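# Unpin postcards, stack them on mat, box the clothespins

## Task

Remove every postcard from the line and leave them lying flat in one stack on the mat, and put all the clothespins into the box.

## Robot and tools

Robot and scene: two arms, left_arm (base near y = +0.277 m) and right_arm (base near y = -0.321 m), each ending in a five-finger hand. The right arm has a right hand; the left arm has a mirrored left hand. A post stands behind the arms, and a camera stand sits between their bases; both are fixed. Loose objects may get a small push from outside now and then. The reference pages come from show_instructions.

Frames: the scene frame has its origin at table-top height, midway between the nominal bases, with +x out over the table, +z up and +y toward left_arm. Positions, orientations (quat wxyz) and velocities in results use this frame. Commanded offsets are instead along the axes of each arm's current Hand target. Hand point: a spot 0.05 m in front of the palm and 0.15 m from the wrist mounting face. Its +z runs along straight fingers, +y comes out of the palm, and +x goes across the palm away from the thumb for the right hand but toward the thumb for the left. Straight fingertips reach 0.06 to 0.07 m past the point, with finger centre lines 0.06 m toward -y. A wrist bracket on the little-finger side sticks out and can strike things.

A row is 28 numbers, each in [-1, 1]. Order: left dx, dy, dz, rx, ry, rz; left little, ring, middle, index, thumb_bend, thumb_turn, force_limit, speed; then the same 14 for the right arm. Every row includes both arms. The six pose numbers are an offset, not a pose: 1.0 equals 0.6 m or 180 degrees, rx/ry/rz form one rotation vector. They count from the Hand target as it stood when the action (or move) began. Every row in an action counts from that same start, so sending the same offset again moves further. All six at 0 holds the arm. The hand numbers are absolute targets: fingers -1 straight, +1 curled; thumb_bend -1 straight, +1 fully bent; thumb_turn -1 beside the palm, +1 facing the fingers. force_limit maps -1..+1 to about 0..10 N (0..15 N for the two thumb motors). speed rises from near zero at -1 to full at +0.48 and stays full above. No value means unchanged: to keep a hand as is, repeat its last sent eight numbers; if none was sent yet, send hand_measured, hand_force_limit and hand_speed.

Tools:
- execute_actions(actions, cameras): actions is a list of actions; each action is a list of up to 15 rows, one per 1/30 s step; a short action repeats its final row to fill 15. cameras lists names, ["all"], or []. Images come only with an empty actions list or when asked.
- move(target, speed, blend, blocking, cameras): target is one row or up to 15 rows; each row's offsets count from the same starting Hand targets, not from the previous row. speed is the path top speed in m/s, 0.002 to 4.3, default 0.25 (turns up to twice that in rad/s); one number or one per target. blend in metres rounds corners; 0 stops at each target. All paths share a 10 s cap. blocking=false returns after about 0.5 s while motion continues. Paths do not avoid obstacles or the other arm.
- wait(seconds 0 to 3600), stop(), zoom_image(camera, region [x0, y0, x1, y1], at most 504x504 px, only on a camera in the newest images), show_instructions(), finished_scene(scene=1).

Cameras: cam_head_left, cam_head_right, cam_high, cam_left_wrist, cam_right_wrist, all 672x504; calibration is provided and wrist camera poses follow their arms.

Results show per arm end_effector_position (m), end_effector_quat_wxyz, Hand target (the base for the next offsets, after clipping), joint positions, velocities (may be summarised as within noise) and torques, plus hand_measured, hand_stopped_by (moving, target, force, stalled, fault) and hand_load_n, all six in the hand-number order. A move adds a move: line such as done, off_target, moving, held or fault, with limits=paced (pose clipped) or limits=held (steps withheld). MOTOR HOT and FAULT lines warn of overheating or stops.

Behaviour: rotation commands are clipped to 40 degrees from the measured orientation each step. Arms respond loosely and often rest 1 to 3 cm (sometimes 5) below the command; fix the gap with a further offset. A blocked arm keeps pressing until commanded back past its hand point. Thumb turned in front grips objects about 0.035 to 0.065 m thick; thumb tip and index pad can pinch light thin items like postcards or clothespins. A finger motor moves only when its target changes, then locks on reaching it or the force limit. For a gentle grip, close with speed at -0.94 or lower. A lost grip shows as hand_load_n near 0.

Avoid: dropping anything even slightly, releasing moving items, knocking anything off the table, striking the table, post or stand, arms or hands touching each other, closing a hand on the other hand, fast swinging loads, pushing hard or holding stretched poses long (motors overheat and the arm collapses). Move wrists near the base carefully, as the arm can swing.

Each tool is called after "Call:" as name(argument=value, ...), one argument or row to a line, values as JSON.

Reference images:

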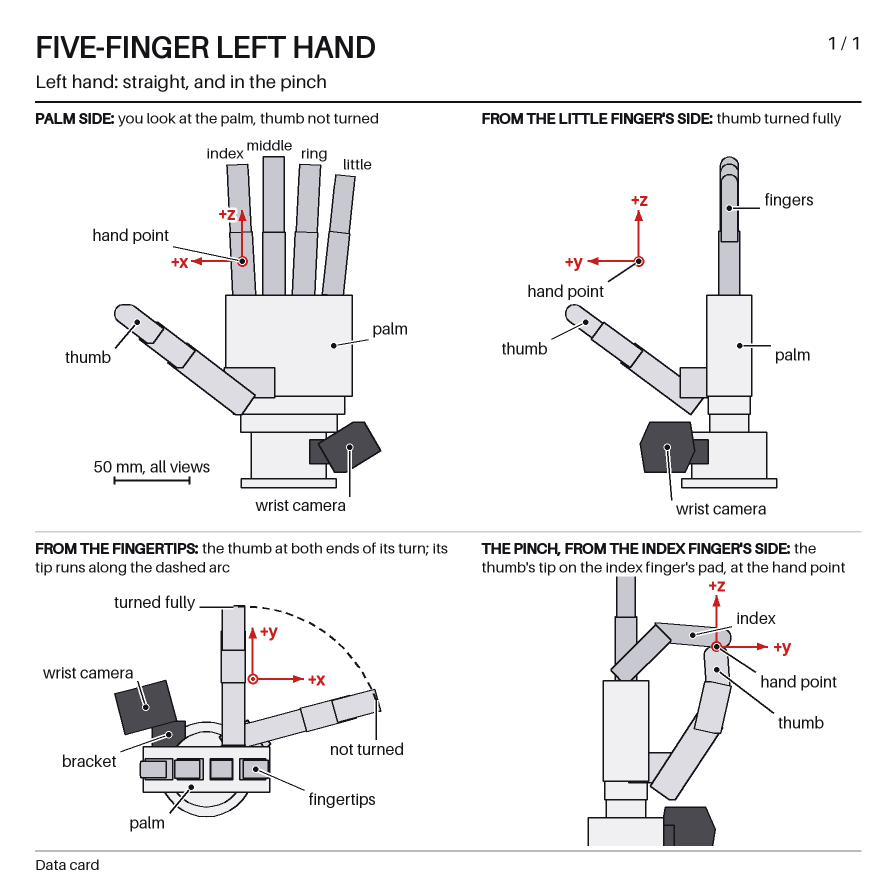

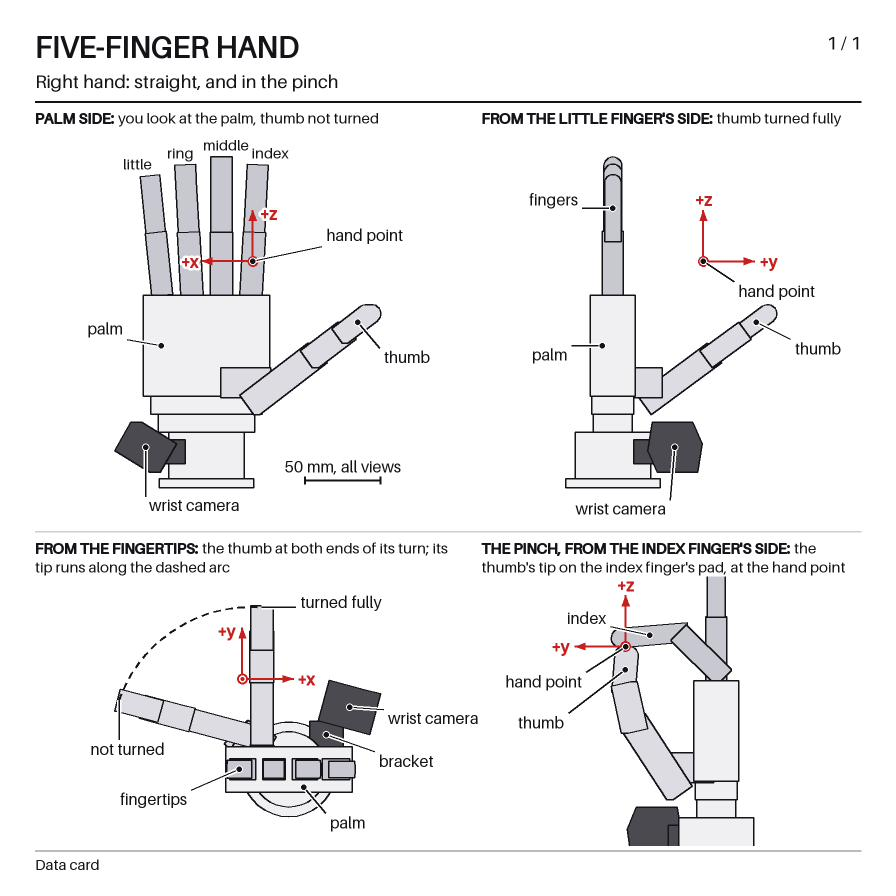

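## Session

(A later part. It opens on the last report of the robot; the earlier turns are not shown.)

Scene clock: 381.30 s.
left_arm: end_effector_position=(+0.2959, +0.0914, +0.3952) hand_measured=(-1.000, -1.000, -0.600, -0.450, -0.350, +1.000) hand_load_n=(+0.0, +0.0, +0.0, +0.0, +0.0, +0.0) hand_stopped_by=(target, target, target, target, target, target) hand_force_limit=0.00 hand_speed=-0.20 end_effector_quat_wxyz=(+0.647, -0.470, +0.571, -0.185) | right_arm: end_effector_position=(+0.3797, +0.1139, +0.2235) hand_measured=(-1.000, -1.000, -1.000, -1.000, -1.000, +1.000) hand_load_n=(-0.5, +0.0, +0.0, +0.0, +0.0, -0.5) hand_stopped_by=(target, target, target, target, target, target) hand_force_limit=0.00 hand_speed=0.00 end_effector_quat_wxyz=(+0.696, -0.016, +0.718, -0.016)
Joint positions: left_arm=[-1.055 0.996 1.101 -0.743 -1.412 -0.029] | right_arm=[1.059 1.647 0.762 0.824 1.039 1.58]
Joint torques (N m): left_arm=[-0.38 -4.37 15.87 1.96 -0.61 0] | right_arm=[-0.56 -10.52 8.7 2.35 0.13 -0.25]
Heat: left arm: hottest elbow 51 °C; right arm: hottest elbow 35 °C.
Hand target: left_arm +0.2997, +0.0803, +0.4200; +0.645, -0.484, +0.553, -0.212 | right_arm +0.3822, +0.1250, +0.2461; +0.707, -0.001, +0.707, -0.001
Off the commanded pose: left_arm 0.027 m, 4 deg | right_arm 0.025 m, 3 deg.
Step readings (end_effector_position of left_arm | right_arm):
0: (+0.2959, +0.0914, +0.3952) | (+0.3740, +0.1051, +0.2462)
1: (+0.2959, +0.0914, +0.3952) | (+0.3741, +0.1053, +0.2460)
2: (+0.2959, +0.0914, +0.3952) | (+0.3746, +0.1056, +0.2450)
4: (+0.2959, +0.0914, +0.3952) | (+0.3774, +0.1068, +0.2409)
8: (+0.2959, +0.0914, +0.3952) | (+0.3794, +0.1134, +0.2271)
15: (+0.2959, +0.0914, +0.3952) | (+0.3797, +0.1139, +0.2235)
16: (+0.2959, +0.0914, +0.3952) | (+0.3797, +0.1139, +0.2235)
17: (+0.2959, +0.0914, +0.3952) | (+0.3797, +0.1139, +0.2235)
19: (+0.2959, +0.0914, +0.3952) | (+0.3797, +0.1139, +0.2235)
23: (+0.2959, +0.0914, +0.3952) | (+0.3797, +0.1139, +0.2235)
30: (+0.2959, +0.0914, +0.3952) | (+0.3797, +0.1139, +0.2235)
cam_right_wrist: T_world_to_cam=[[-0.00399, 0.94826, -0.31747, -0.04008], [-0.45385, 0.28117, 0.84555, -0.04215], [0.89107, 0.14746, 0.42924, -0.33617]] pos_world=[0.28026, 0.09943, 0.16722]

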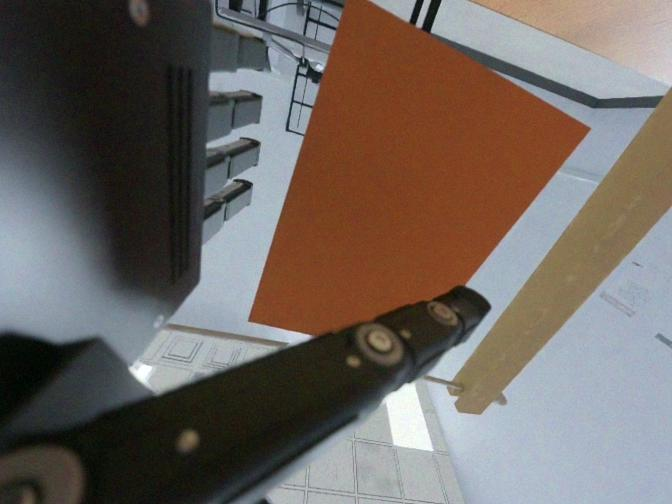

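Call:
execute_actions(
  actions=[
    [[0,0,0,0,0,0,-1,-1,-0.6,-0.45,-0.35,1,0,-0.2,-0.025,0,0,0,0,0,-1,-1,-1,-1,-1,1,0,0]],
    [[0,0,0,0,0,0,-1,-1,-0.6,-0.45,-0.35,1,0,-0.2,0,0,0,0,0,0,-1,-1,-1,-1,-1,1,0,0]],
  ],
  cameras=["cam_right_wrist"],
)

Scene clock: 382.70 s.
left_arm: end_effector_position=(+0.2959, +0.0914, +0.3952) hand_measured=(-1.000, -1.000, -0.600, -0.450, -0.350, +1.000) hand_load_n=(+0.0, +0.0, +0.0, +0.0, +0.0, +0.0) hand_stopped_by=(target, target, target, target, target, target) hand_force_limit=0.00 hand_speed=-0.20 end_effector_quat_wxyz=(+0.647, -0.470, +0.571, -0.185) | right_arm: end_effector_position=(+0.3801, +0.1145, +0.2399) hand_measured=(-1.000, -1.000, -1.000, -1.000, -1.000, +1.000) hand_load_n=(+0.0, +0.0, +0.0, +0.0, +0.0, -0.5) hand_stopped_by=(target, target, target, target, target, target) hand_force_limit=0.00 hand_speed=0.00 end_effector_quat_wxyz=(+0.700, -0.009, +0.714, -0.009)
Joint positions: left_arm=[-1.055 0.996 1.101 -0.743 -1.412 -0.029] | right_arm=[1.059 1.621 0.773 0.809 1.039 1.58]
Joint torques (N m): left_arm=[-0.15 -4.13 15.87 1.89 -0.59 0.06] | right_arm=[-0.56 -10.99 8.96 1.36 0.11 -0.27]
Heat: left arm: hottest elbow 51 °C; right arm: hottest elbow 35 °C.
Hand target: left_arm +0.2997, +0.0803, +0.4200; +0.645, -0.484, +0.553, -0.212 | right_arm +0.3822, +0.1250, +0.2610; +0.707, -0.001, +0.707, -0.001
Off the commanded pose: left_arm 0.027 m, 4 deg | right_arm 0.024 m, 2 deg.
Step readings (end_effector_position of left_arm | right_arm):
0: (+0.2959, +0.0914, +0.3952) | (+0.3797, +0.1139, +0.2235)
1: (+0.2959, +0.0914, +0.3952) | (+0.3797, +0.1139, +0.2235)
2: (+0.2959, +0.0914, +0.3952) | (+0.3798, +0.1140, +0.2241)
4: (+0.2959, +0.0914, +0.3952) | (+0.3797, +0.1138, +0.2259)
8: (+0.2959, +0.0914, +0.3952) | (+0.3796, +0.1137, +0.2350)
15: (+0.2959, +0.0914, +0.3952) | (+0.3801, +0.1145, +0.2402)
16: (+0.2959, +0.0914, +0.3952) | (+0.3801, +0.1145, +0.2399)
17: (+0.2959, +0.0914, +0.3952) | (+0.3801, +0.1145, +0.2399)
19: (+0.2959, +0.0914, +0.3952) | (+0.3801, +0.1145, +0.2399)
23: (+0.2959, +0.0914, +0.3952) | (+0.3801, +0.1145, +0.2399)
30: (+0.2959, +0.0914, +0.3952) | (+0.3801, +0.1145, +0.2399)
cam_right_wrist: T_world_to_cam=[[-0.00061, 0.95402, -0.29973, -0.04167], [-0.46315, 0.26538, 0.84562, -0.05076], [0.88628, 0.13934, 0.44169, -0.34391]] pos_world=[0.28126, 0.10114, 0.18233]

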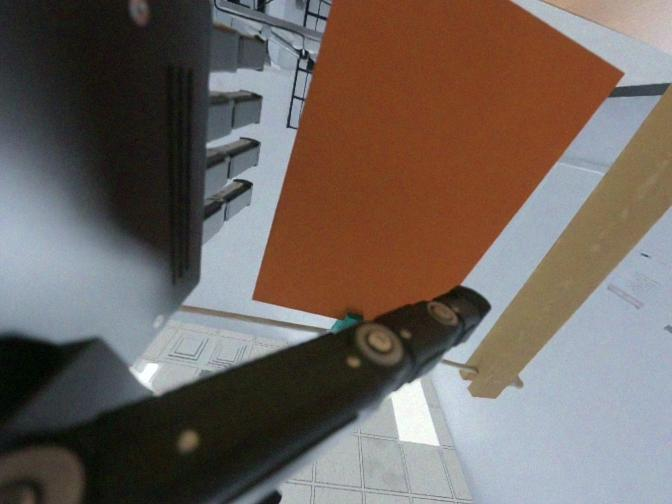

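Call:
execute_actions(
  actions=[
    [[0,0,0,0,0,0,-1,-1,-0.6,-0.45,-0.35,1,0,-0.2,0,0,0,0,0,0,-0.05,-0.05,-0.05,-0.05,-0.35,1,-0.2,-0.1]],
    [[0,0,0,0,0,0,-1,-1,-0.6,-0.45,-0.35,1,0,-0.2,0,0,0,0,0,0,-0.05,-0.05,-0.05,-0.05,-0.35,1,-0.2,-0.1]],
    [[0,0,0,0,0,0,-1,-1,-0.6,-0.45,-0.35,1,0,-0.2,0,0,0,0,0,0,0.2,0.2,0.2,0.35,0.1,1,-0.6,-0.7]],
    [[0,0,0,0,0,0,-1,-1,-0.6,-0.45,-0.35,1,0,-0.2,0,0,0,0,0,0,0.2,0.2,0.2,0.35,0.1,1,-0.6,-0.7]],
  ],
  cameras=["cam_right_wrist","cam_high"],
)

Scene clock: 385.23 s.
left_arm: end_effector_position=(+0.2959, +0.0914, +0.3952) hand_measured=(-1.000, -1.000, -0.600, -0.450, -0.350, +1.000) hand_load_n=(+0.0, +0.0, +0.0, +0.0, +0.0, +0.0) hand_stopped_by=(target, target, target, target, target, target) hand_force_limit=0.00 hand_speed=-0.20 end_effector_quat_wxyz=(+0.647, -0.470, +0.571, -0.185) | right_arm: end_effector_position=(+0.3801, +0.1145, +0.2399) hand_measured=(+0.200, +0.200, +0.200, +0.276, -0.182, +1.000) hand_load_n=(+0.0, +0.0, +0.0, +6.0, +3.0, -1.0) hand_stopped_by=(target, target, target, force, force, target) hand_force_limit=-0.60 hand_speed=-0.70 end_effector_quat_wxyz=(+0.700, -0.009, +0.714, -0.009)
Joint positions: left_arm=[-1.055 0.996 1.101 -0.743 -1.412 -0.029] | right_arm=[1.059 1.621 0.773 0.809 1.039 1.58]
Joint torques (N m): left_arm=[0.15 -3.9 16.1 2.18 -0.61 0.02] | right_arm=[-0.56 -10.99 8.96 1.36 0.11 -0.25]
Heat: left arm: hottest elbow 52 °C; right arm: hottest elbow 35 °C.
Hand target: left_arm +0.2997, +0.0803, +0.4200; +0.645, -0.484, +0.553, -0.212 | right_arm +0.3822, +0.1250, +0.2610; +0.707, -0.001, +0.707, -0.001
Off the commanded pose: left_arm 0.027 m, 4 deg | right_arm 0.024 m, 2 deg.
Step readings (end_effector_position of left_arm | right_arm):
0: (+0.2959, +0.0914, +0.3952) | (+0.3801, +0.1145, +0.2399)
1: (+0.2959, +0.0914, +0.3952) | (+0.3801, +0.1145, +0.2399)
2: (+0.2959, +0.0914, +0.3952) | (+0.3801, +0.1145, +0.2399)
4: (+0.2959, +0.0914, +0.3952) | (+0.3801, +0.1145, +0.2399)
8: (+0.2959, +0.0914, +0.3952) | (+0.3801, +0.1145, +0.2399)
15: (+0.2959, +0.0914, +0.3952) | (+0.3801, +0.1145, +0.2399)
16: (+0.2959, +0.0914, +0.3952) | (+0.3801, +0.1145, +0.2399)
17: (+0.2959, +0.0914, +0.3952) | (+0.3801, +0.1145, +0.2399)
19: (+0.2959, +0.0914, +0.3952) | (+0.3801, +0.1145, +0.2399)
23: (+0.2959, +0.0914, +0.3952) | (+0.3801, +0.1145, +0.2399)
30: (+0.2959, +0.0914, +0.3952) | (+0.3801, +0.1145, +0.2399)
31: (+0.2959, +0.0914, +0.3952) | (+0.3801, +0.1145, +0.2399)
32: (+0.2959, +0.0914, +0.3952) | (+0.3801, +0.1145, +0.2399)
34: (+0.2959, +0.0914, +0.3952) | (+0.3801, +0.1145, +0.2399)
38: (+0.2959, +0.0914, +0.3952) | (+0.3801, +0.1145, +0.2399)
45: (+0.2959, +0.0914, +0.3952) | (+0.3801, +0.1145, +0.2399)
46: (+0.2959, +0.0914, +0.3952) | (+0.3801, +0.1145, +0.2399)
47: (+0.2959, +0.0914, +0.3952) | (+0.3801, +0.1145, +0.2399)
49: (+0.2959, +0.0914, +0.3952) | (+0.3801, +0.1145, +0.2399)
53: (+0.2959, +0.0914, +0.3952) | (+0.3801, +0.1145, +0.2399)
60: (+0.2959, +0.0914, +0.3952) | (+0.3801, +0.1145, +0.2399)
cam_right_wrist: T_world_to_cam=[[-0.00061, 0.95402, -0.29973, -0.04167], [-0.46315, 0.26538, 0.84562, -0.05076], [0.88628, 0.13934, 0.44169, -0.34391]] pos_world=[0.28126, 0.10114, 0.18233]
Images, in order (width x height): cam_high 672x504, cam_right_wrist 672x504.

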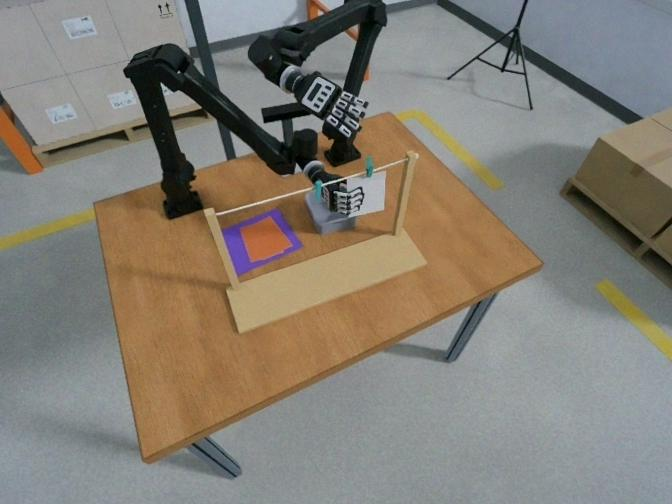

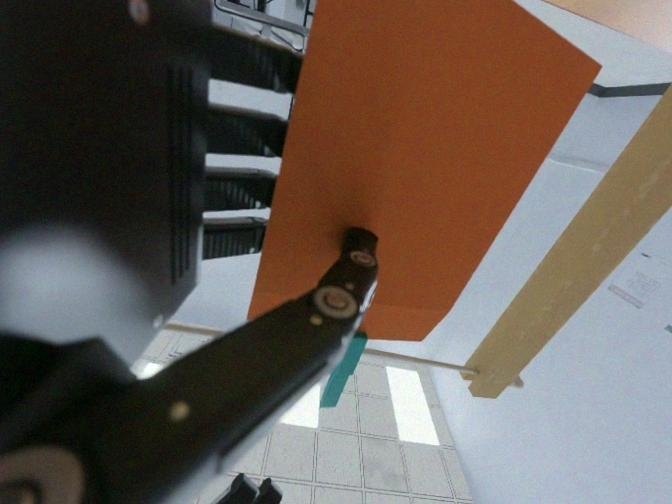

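Call:
move(
  target=[-0.0258,0.0027,0.1362,0,0,0,-1,-1,-0.6,-0.45,-0.35,1,0,-0.2,0,0,0,0,0,0,0.2,0.2,0.2,0.35,0.1,1,-0.6,-0.7],
  speed=0.12,
  cameras=["all"],
)

Scene clock: 387.30 s.
left_arm: end_effector_position=(+0.3678, +0.1216, +0.4185) hand_measured=(-1.000, -1.000, -0.600, -0.450, -0.350, +1.000) hand_load_n=(+0.0, +0.0, +0.0, +0.0, +0.0, +0.0) hand_stopped_by=(target, target, target, target, target, target) hand_force_limit=0.00 hand_speed=-0.20 end_effector_quat_wxyz=(+0.641, -0.482, +0.559, -0.211) | right_arm: end_effector_position=(+0.3801, +0.1145, +0.2399) hand_measured=(+0.200, +0.200, +0.200, +0.276, -0.182, +1.000) hand_load_n=(+0.0, +0.0, +0.0, +6.0, +3.0, -1.0) hand_stopped_by=(target, target, target, force, force, target) hand_force_limit=-0.60 hand_speed=-0.70 end_effector_quat_wxyz=(+0.700, -0.009, +0.714, -0.009)
Joint positions: left_arm=[-0.814 0.996 1.09 -0.327 -1.176 0.325] | right_arm=[1.059 1.621 0.773 0.809 1.039 1.58]
Joint torques (N m): left_arm=[1.55 -5.95 10.92 2.48 0.08 0.14] | right_arm=[-0.56 -10.99 8.96 1.36 0.11 -0.25]
Heat: left arm: hottest elbow 52 °C; right arm: hottest elbow 35 °C.
Hand target: left_arm +0.3697, +0.1254, +0.4200; +0.645, -0.484, +0.552, -0.212 | right_arm +0.3822, +0.1250, +0.2610; +0.707, -0.001, +0.707, -0.001
Off the commanded pose: left_arm 0.004 m, 1 deg | right_arm 0.024 m, 2 deg.
move: done
cam_left_wrist: T_world_to_cam=[[0.34298, -0.60189, 0.72117, -0.35835], [-0.30132, -0.79767, -0.52243, 0.42662], [0.8897, -0.03812, -0.45494, -0.02015]] pos_world=[0.26938, 0.12384, 0.47214]
cam_right_wrist: T_world_to_cam=[[-0.00061, 0.95402, -0.29973, -0.04167], [-0.46315, 0.26538, 0.84562, -0.05076], [0.88628, 0.13934, 0.44169, -0.34391]] pos_world=[0.28126, 0.10114, 0.18233]

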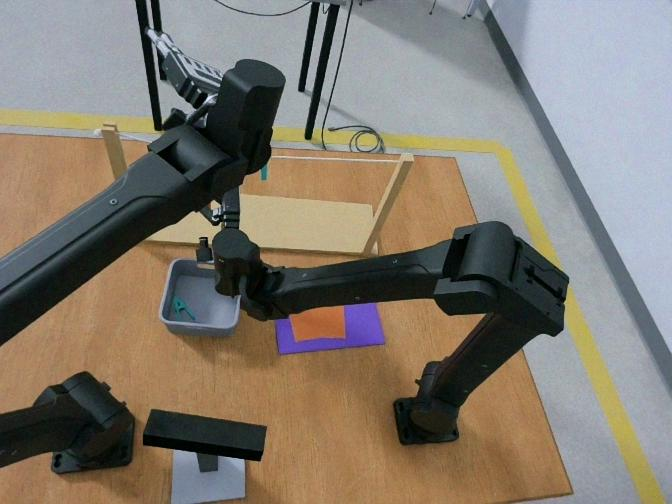

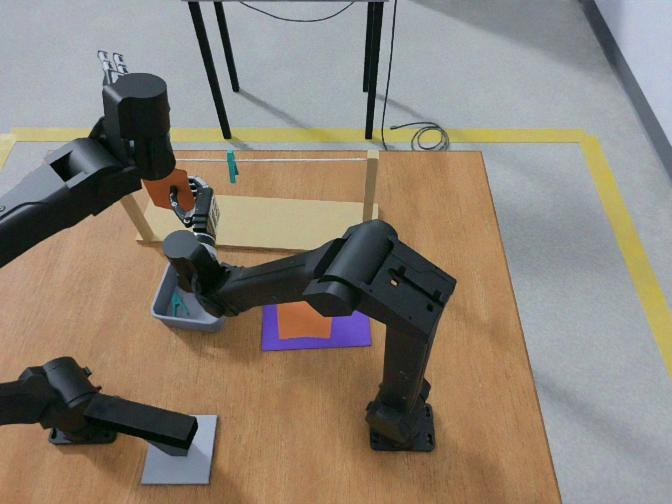

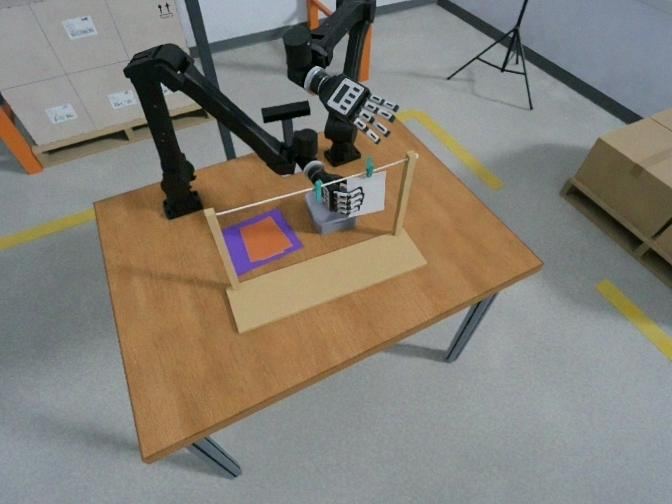

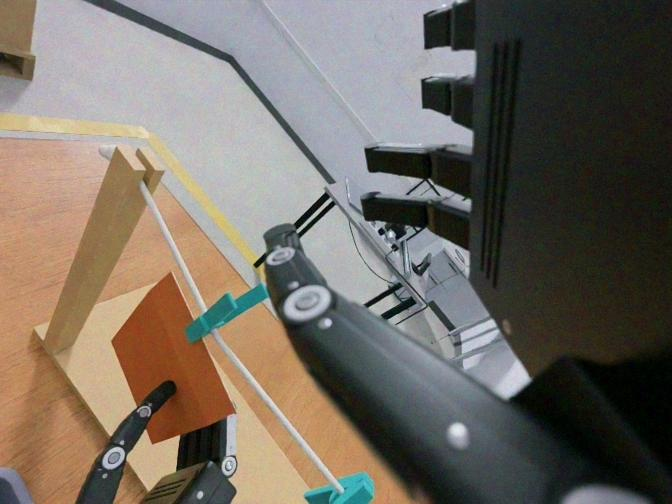

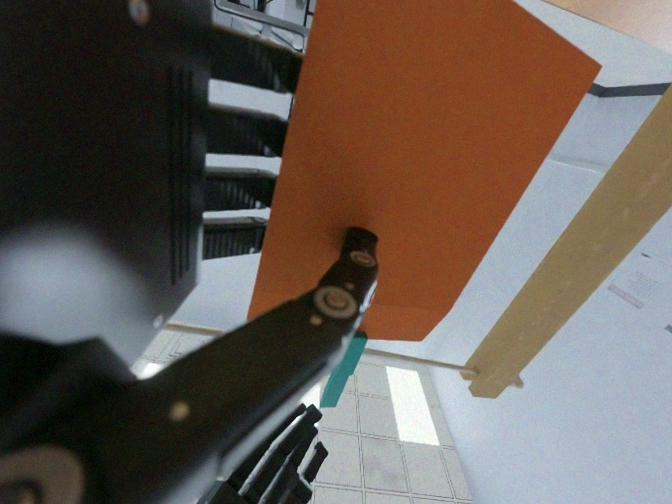

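Call:
zoom_image(
  camera="cam_left_wrist",
  region=[150, 220, 310, 380],
)

Call:
zoom_image(
  camera="cam_high",
  region=[330, 130, 420, 220],
)

Scaled by 3.150 from the camera's image (finer frame: 960x720).

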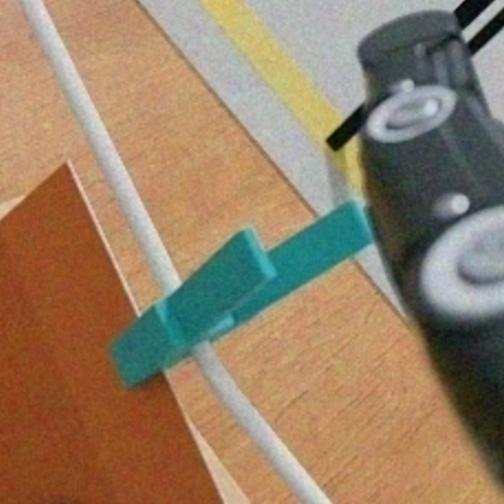

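Scaled by 5.600 from the camera's image (finer frame: 960x720).

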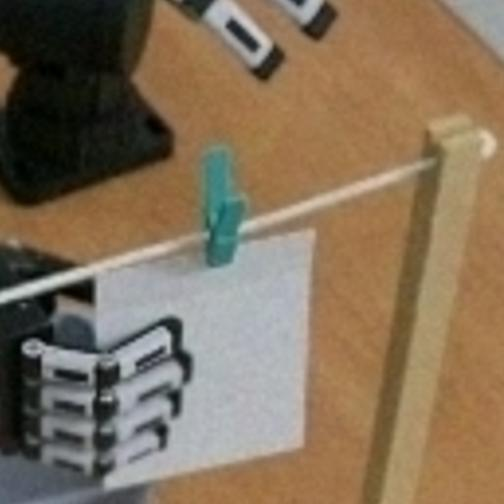

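Call:
move(
  target=[0.0597,0.0860,0.0305,0,0,0,-1,-1,-0.6,-0.45,-0.35,1,0,-0.2,0,0,0,0,0,0,0.2,0.2,0.2,0.35,0.1,1,-0.6,-0.7],
  speed=0.08,
  cameras=["all"],
)

Call:
zoom_image(
  camera="cam_left_wrist",
  region=[180, 150, 420, 370],
)

Scene clock: 389.53 s.
left_arm: end_effector_position=(+0.3794, +0.1216, +0.3568) hand_measured=(-1.000, -1.000, -0.600, -0.450, -0.350, +1.000) hand_load_n=(-0.5, +0.0, +0.0, +0.0, +0.0, +0.0) hand_stopped_by=(target, target, target, target, target, target) hand_force_limit=0.00 hand_speed=-0.20 end_effector_quat_wxyz=(+0.640, -0.482, +0.558, -0.216) | right_arm: end_effector_position=(+0.3801, +0.1145, +0.2399) hand_measured=(+0.200, +0.200, +0.200, +0.276, -0.182, +1.000) hand_load_n=(+0.0, +0.0, +0.0, +6.0, +2.5, -1.0) hand_stopped_by=(target, target, target, force, force, target) hand_force_limit=-0.60 hand_speed=-0.70 end_effector_quat_wxyz=(+0.700, -0.009, +0.714, -0.009)
Joint positions: left_arm=[-0.788 1.011 0.933 -0.133 -1.143 0.341] | right_arm=[1.059 1.621 0.773 0.809 1.039 1.58]
Joint torques (N m): left_arm=[1.26 -4.89 10.99 2.69 0.05 0.17] | right_arm=[-0.56 -11.05 8.96 1.36 0.11 -0.25]
Heat: left arm: hottest elbow 51 °C; right arm: hottest elbow 36 °C.
Hand target: left_arm +0.3836, +0.1264, +0.3560; +0.645, -0.484, +0.553, -0.212 | right_arm +0.3822, +0.1250, +0.2610; +0.707, -0.001, +0.707, -0.001
Off the commanded pose: left_arm 0.007 m, 1 deg | right_arm 0.024 m, 2 deg.
move: done
cam_left_wrist: T_world_to_cam=[[0.33561, -0.59945, 0.72665, -0.31733], [-0.30386, -0.79905, -0.51884, 0.39769], [0.89165, -0.04668, -0.45032, -0.05992]] pos_world=[0.28078, 0.12475, 0.40994]
cam_right_wrist: T_world_to_cam=[[-0.00061, 0.95402, -0.29973, -0.04167], [-0.46315, 0.26538, 0.84562, -0.05076], [0.88628, 0.13934, 0.44169, -0.34391]] pos_world=[0.28126, 0.10114, 0.18233]

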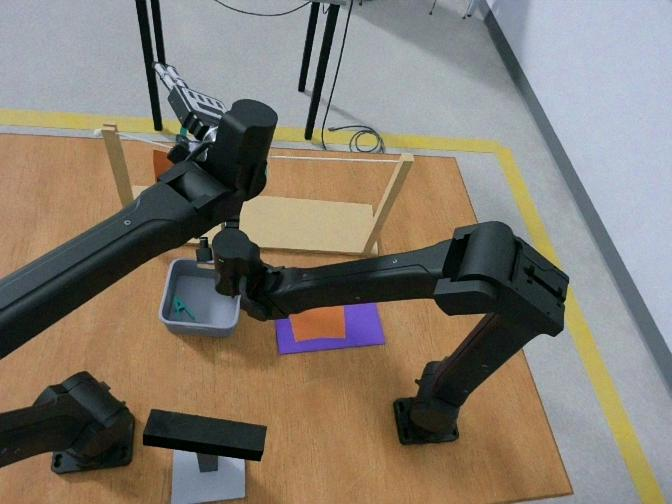

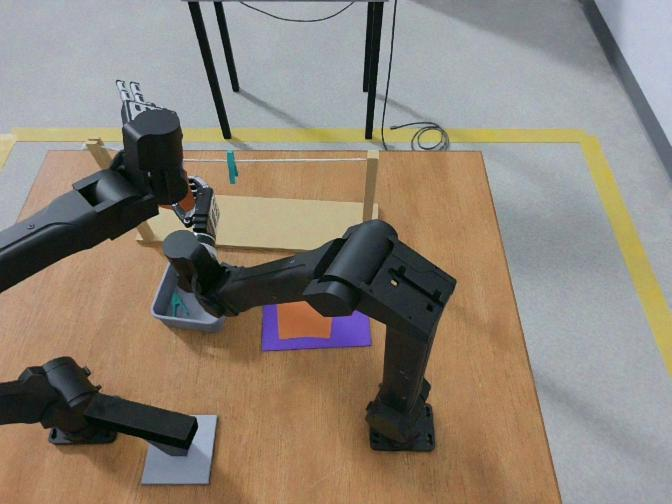

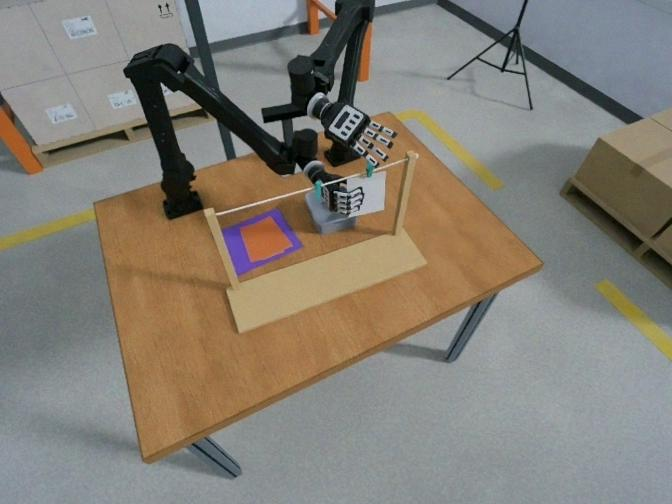

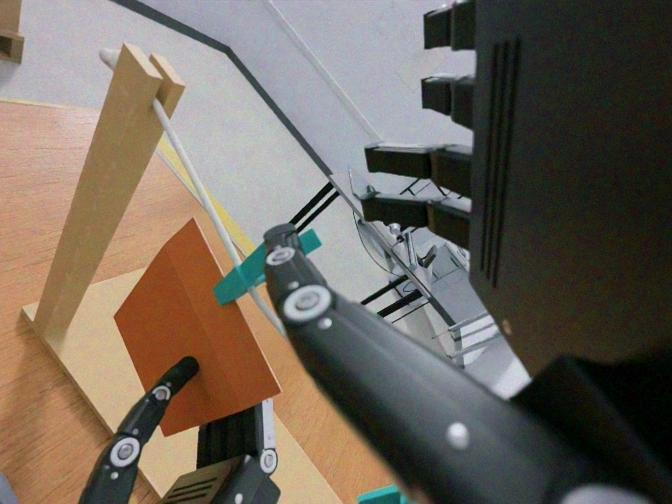

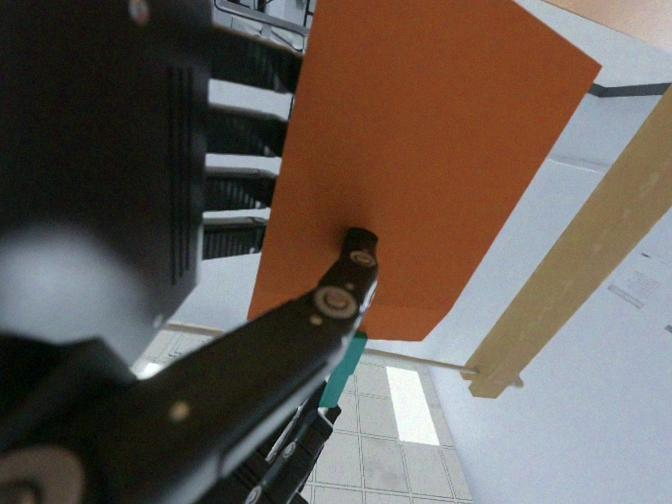

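Scaled by 2.100 from the camera's image (finer frame: 960x720).

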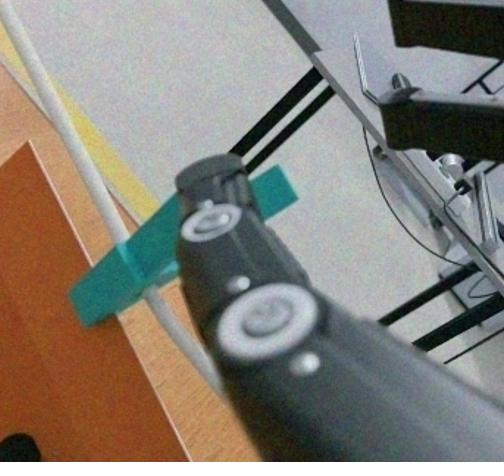

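Call:
move(
  target=[0.0188,0.0415,0.0093,0,0,0,-1,-1,-0.6,-0.45,-0.35,1,0,-0.2,0,0,0,0,0,0,0.2,0.2,0.2,0.35,0.1,1,-0.6,-0.7],
  speed=0.05,
  cameras=["cam_head_left","cam_left_wrist","cam_high","cam_right_wrist"],
)

Call:
zoom_image(
  camera="cam_left_wrist",
  region=[180, 130, 420, 350],
)

Call:
zoom_image(
  camera="cam_high",
  region=[330, 130, 420, 200],
)

Call:
zoom_image(
  camera="cam_right_wrist",
  region=[200, 300, 460, 504],
)

Scene clock: 391.13 s.
left_arm: end_effector_position=(+0.3813, +0.1258, +0.3309) hand_measured=(-1.000, -1.000, -0.600, -0.450, -0.350, +1.000) hand_load_n=(+0.0, +0.0, +0.0, +0.0, +0.0, +0.0) hand_stopped_by=(target, target, target, target, target, target) hand_force_limit=0.00 hand_speed=-0.20 end_effector_quat_wxyz=(+0.640, -0.482, +0.557, -0.217) | right_arm: end_effector_position=(+0.3801, +0.1145, +0.2399) hand_measured=(+0.200, +0.200, +0.200, +0.276, -0.182, +1.000) hand_load_n=(+0.0, +0.0, +0.0, +6.0, +3.0, -1.0) hand_stopped_by=(target, target, target, force, force, target) hand_force_limit=-0.60 hand_speed=-0.70 end_effector_quat_wxyz=(+0.700, -0.009, +0.714, -0.009)
Joint positions: left_arm=[-0.775 1.015 0.864 -0.051 -1.131 0.347] | right_arm=[1.059 1.621 0.773 0.809 1.039 1.58]
Joint torques (N m): left_arm=[1.67 -5.25 10.81 2.4 0.09 0.21] | right_arm=[-0.56 -11.05 8.96 1.36 0.11 -0.25]
Heat: left arm: hottest elbow 51 °C; right arm: hottest elbow 36 °C.
Hand target: left_arm +0.3856, +0.1305, +0.3285; +0.645, -0.484, +0.553, -0.212 | right_arm +0.3822, +0.1250, +0.2610; +0.707, -0.001, +0.707, -0.001
Off the commanded pose: left_arm 0.007 m, 1 deg | right_arm 0.024 m, 2 deg.
move: done
cam_left_wrist: T_world_to_cam=[[0.33397, -0.59747, 0.72904, -0.297], [-0.30218, -0.80049, -0.51759, 0.38729], [0.89283, -0.04744, -0.44788, -0.07421]] pos_world=[0.28247, 0.12905, 0.38375]
cam_right_wrist: T_world_to_cam=[[-0.00061, 0.95402, -0.29973, -0.04167], [-0.46315, 0.26538, 0.84562, -0.05076], [0.88628, 0.13934, 0.44169, -0.34391]] pos_world=[0.28126, 0.10114, 0.18233]
Images, in order (width x height): cam_head_left 672x504, cam_high 672x504, cam_left_wrist 672x504, cam_right_wrist 672x504.

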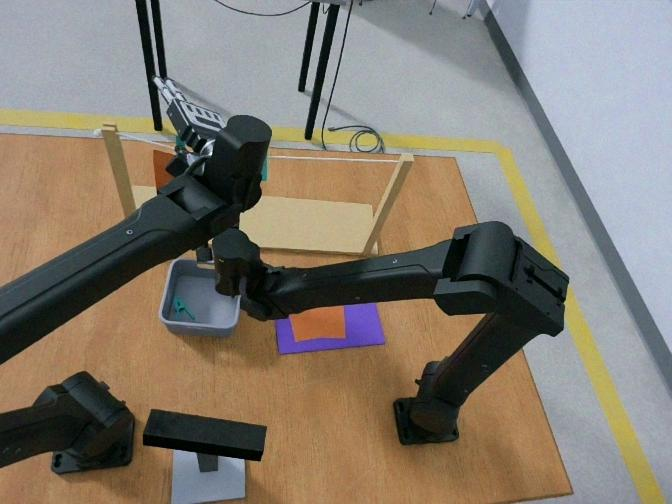

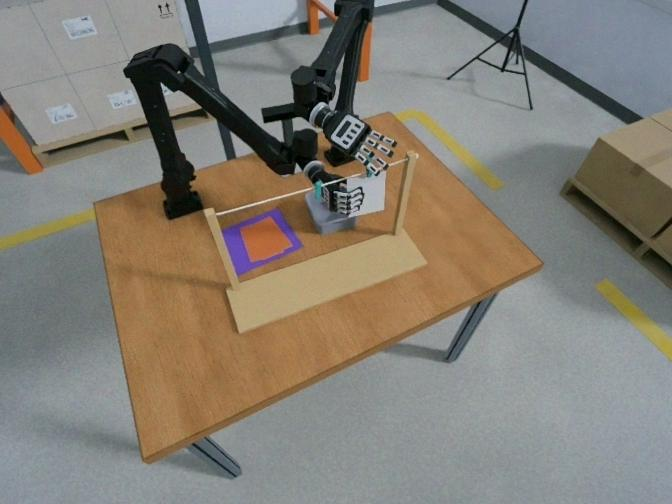

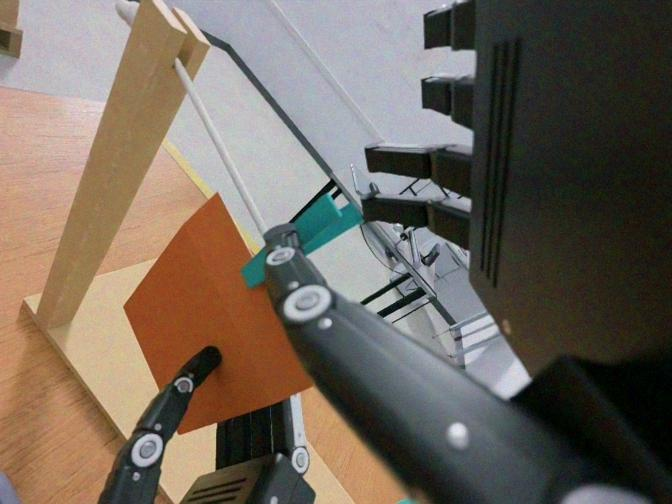

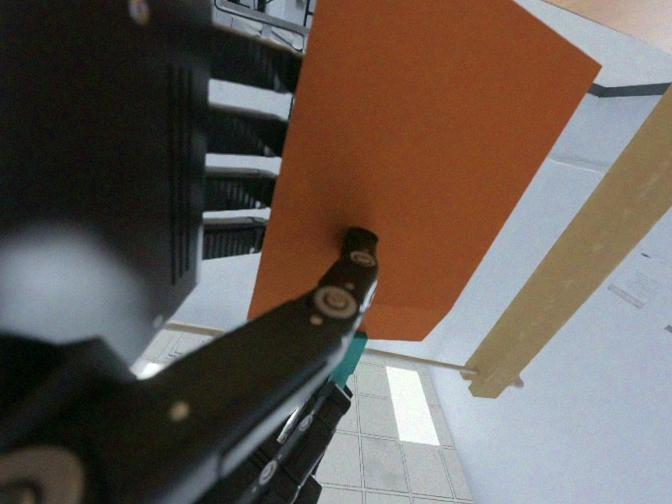

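Scaled by 2.100 from the camera's image (finer frame: 960x720).

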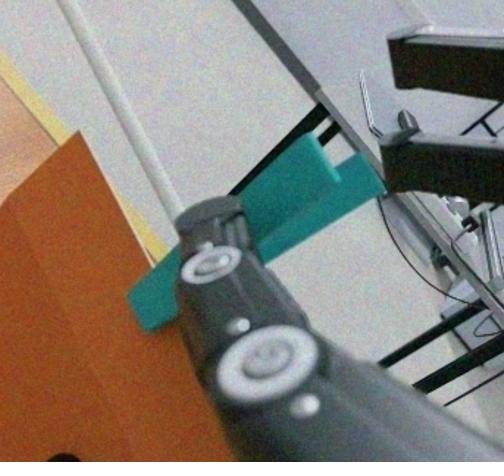

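Scaled by 5.600 from the camera's image (finer frame: 960x720).

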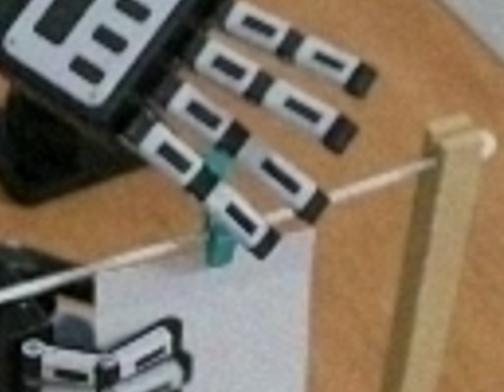

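Scaled by 1.938 from the camera's image (finer frame: 960x720).

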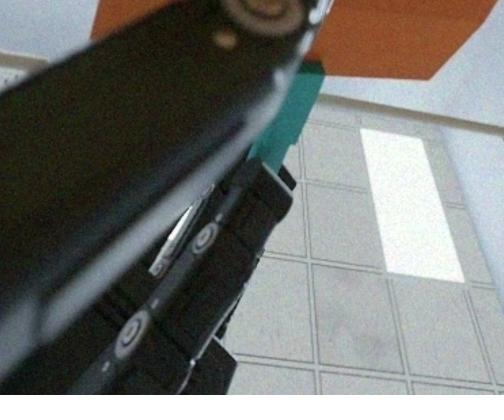

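Call:
execute_actions(
  actions=[
    [[-0.002,0.0005,0.0082,0,0,0,-1,-1,-0.6,-0.45,-0.35,1,0,-0.2,0,0,0,0,0,0,0.2,0.2,0.2,0.35,0.1,1,-0.6,-0.7]],
    [[0,0,0,0,0,0,-1,-1,-0.6,-0.25,-0.2,1,-0.4,-0.6,0,0,0,0,0,0,0.2,0.2,0.2,0.35,0.1,1,-0.6,-0.7]],
    [[0,0,0,0,0,0,-1,-1,-0.6,-0.25,-0.2,1,-0.4,-0.6,0,0,0,0,0,0,0.2,0.2,0.2,0.35,0.1,1,-0.6,-0.7]],
  ],
  cameras=["cam_head_left","cam_left_wrist","cam_high","cam_right_wrist"],
)

Call:
zoom_image(
  camera="cam_left_wrist",
  region=[180, 130, 420, 350],
)

Call:
zoom_image(
  camera="cam_high",
  region=[345, 145, 395, 185],
)

Call:
zoom_image(
  camera="cam_head_left",
  region=[150, 100, 250, 180],
)

Scene clock: 393.40 s.
left_arm: end_effector_position=(+0.3849, +0.1294, +0.3310) hand_measured=(-1.000, -1.000, -0.600, -0.250, -0.200, +1.000) hand_load_n=(+0.0, +0.0, +0.0, +0.0, +0.5, +0.0) hand_stopped_by=(target, target, target, target, target, target) hand_force_limit=-0.40 hand_speed=-0.60 end_effector_quat_wxyz=(+0.641, -0.482, +0.557, -0.216) | right_arm: end_effector_position=(+0.3801, +0.1145, +0.2399) hand_measured=(+0.200, +0.200, +0.200, +0.276, -0.182, +1.000) hand_load_n=(+0.5, +0.0, +0.0, +6.5, +2.5, -1.0) hand_stopped_by=(target, target, target, force, force, target) hand_force_limit=-0.60 hand_speed=-0.70 end_effector_quat_wxyz=(+0.700, -0.009, +0.714, -0.009)
Joint positions: left_arm=[-0.76 1.016 0.864 -0.044 -1.117 0.356] | right_arm=[1.059 1.621 0.773 0.809 1.039 1.58]
Joint torques (N m): left_arm=[2.43 -4.89 10.95 2.54 0.13 0.12] | right_arm=[-0.56 -10.99 8.96 1.35 0.11 -0.25]
Heat: left arm: hottest elbow 51 °C; right arm: hottest elbow 36 °C.
Hand target: left_arm +0.3897, +0.1336, +0.3284; +0.645, -0.484, +0.553, -0.211 | right_arm +0.3822, +0.1250, +0.2610; +0.707, -0.001, +0.707, -0.001
Off the commanded pose: left_arm 0.007 m, 1 deg | right_arm 0.024 m, 2 deg.
Step readings (end_effector_position of left_arm | right_arm):
0: (+0.3813, +0.1258, +0.3309) | (+0.3801, +0.1145, +0.2399)
1: (+0.3814, +0.1259, +0.3309) | (+0.3801, +0.1145, +0.2399)
2: (+0.3821, +0.1256, +0.3309) | (+0.3801, +0.1145, +0.2399)
4: (+0.3835, +0.1265, +0.3310) | (+0.3801, +0.1145, +0.2399)
8: (+0.3848, +0.1291, +0.3309) | (+0.3801, +0.1145, +0.2399)
15: (+0.3850, +0.1293, +0.3312) | (+0.3801, +0.1145, +0.2399)
16: (+0.3849, +0.1294, +0.3312) | (+0.3801, +0.1145, +0.2399)
17: (+0.3849, +0.1294, +0.3312) | (+0.3801, +0.1145, +0.2399)
19: (+0.3849, +0.1294, +0.3312) | (+0.3801, +0.1145, +0.2399)
23: (+0.3850, +0.1293, +0.3310) | (+0.3801, +0.1145, +0.2399)
30: (+0.3849, +0.1294, +0.3310) | (+0.3801, +0.1145, +0.2399)
31: (+0.3849, +0.1294, +0.3310) | (+0.3801, +0.1145, +0.2399)
32: (+0.3849, +0.1294, +0.3310) | (+0.3801, +0.1145, +0.2399)
34: (+0.3849, +0.1294, +0.3310) | (+0.3801, +0.1145, +0.2399)
38: (+0.3849, +0.1294, +0.3310) | (+0.3801, +0.1145, +0.2399)
45: (+0.3849, +0.1294, +0.3310) | (+0.3801, +0.1145, +0.2399)
cam_left_wrist: T_world_to_cam=[[0.3351, -0.59885, 0.72738, -0.29579], [-0.30185, -0.79956, -0.51922, 0.39171], [0.89252, -0.04557, -0.4487, -0.0771]] pos_world=[0.28617, 0.13255, 0.38394]
cam_right_wrist: T_world_to_cam=[[-0.00061, 0.95402, -0.29973, -0.04167], [-0.46315, 0.26538, 0.84562, -0.05076], [0.88628, 0.13934, 0.44169, -0.34391]] pos_world=[0.28126, 0.10114, 0.18233]
Images, in order (width x height): cam_head_left 672x504, cam_high 672x504, cam_left_wrist 672x504, cam_right_wrist 672x504.

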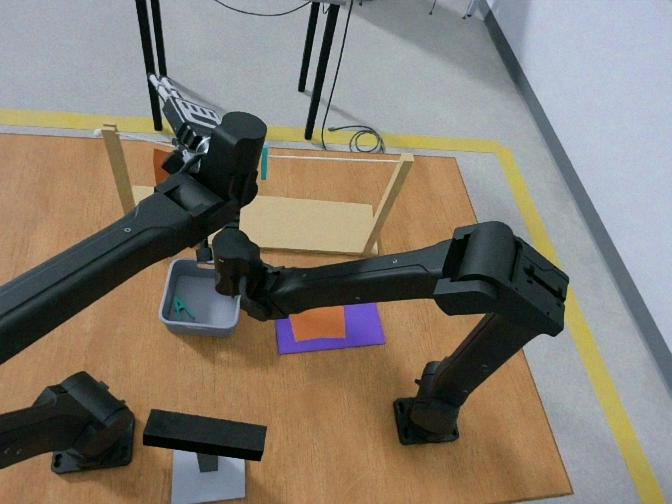

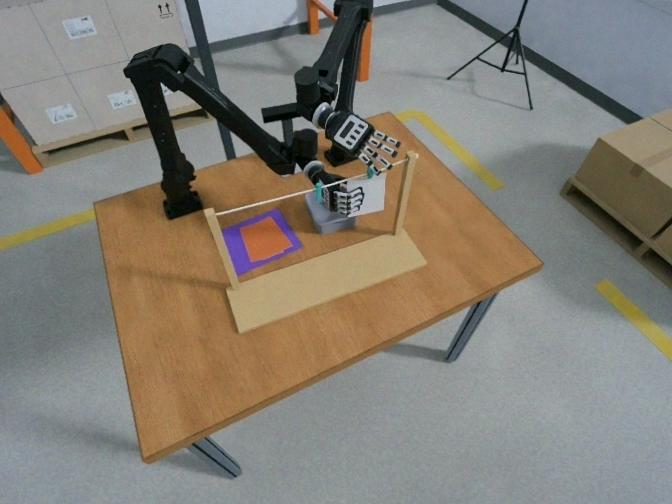

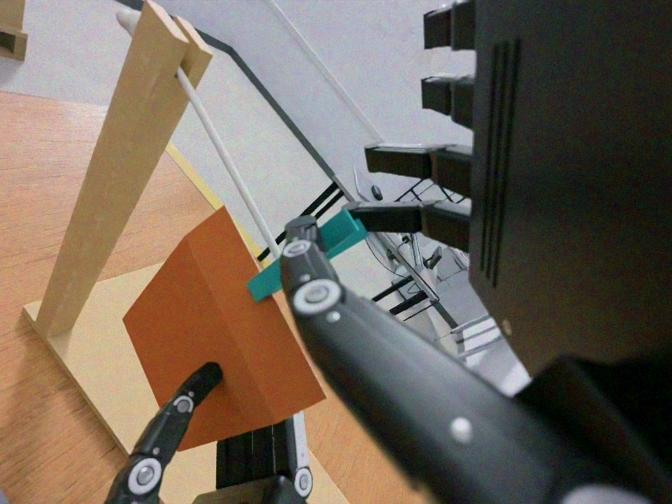

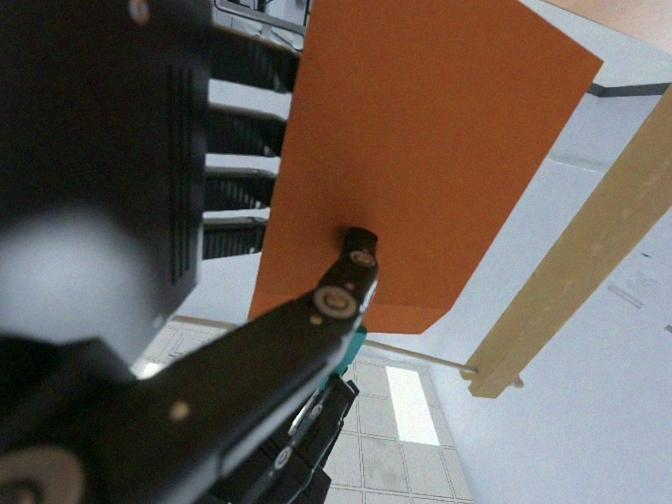

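Scaled by 2.100 from the camera's image (finer frame: 960x720).

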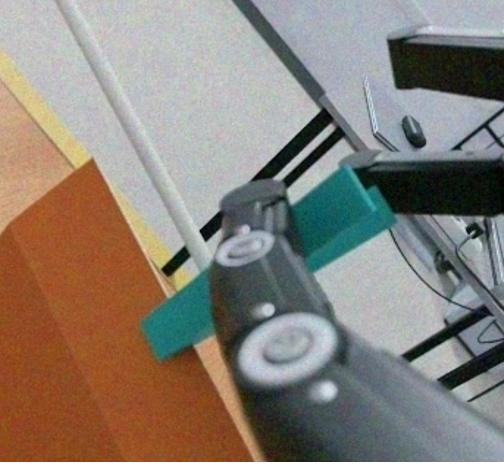

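Scaled by 10.080 from the camera's image (finer frame: 960x720).

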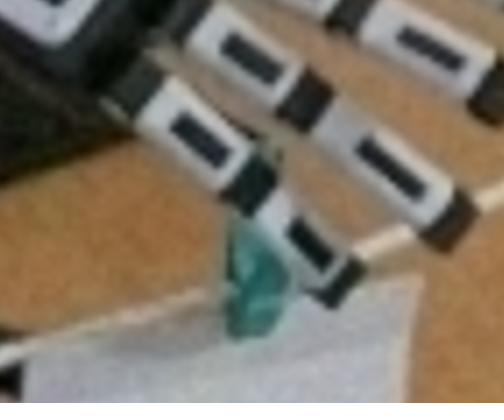

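Scaled by 5.040 from the camera's image (finer frame: 960x720).

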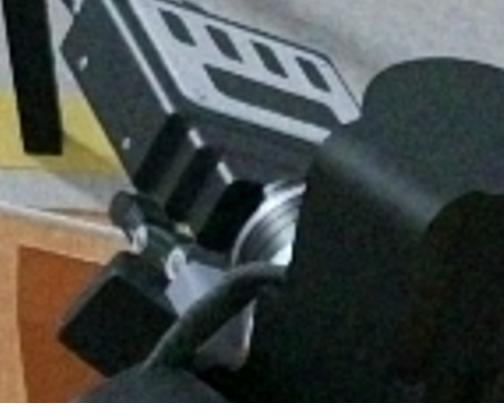

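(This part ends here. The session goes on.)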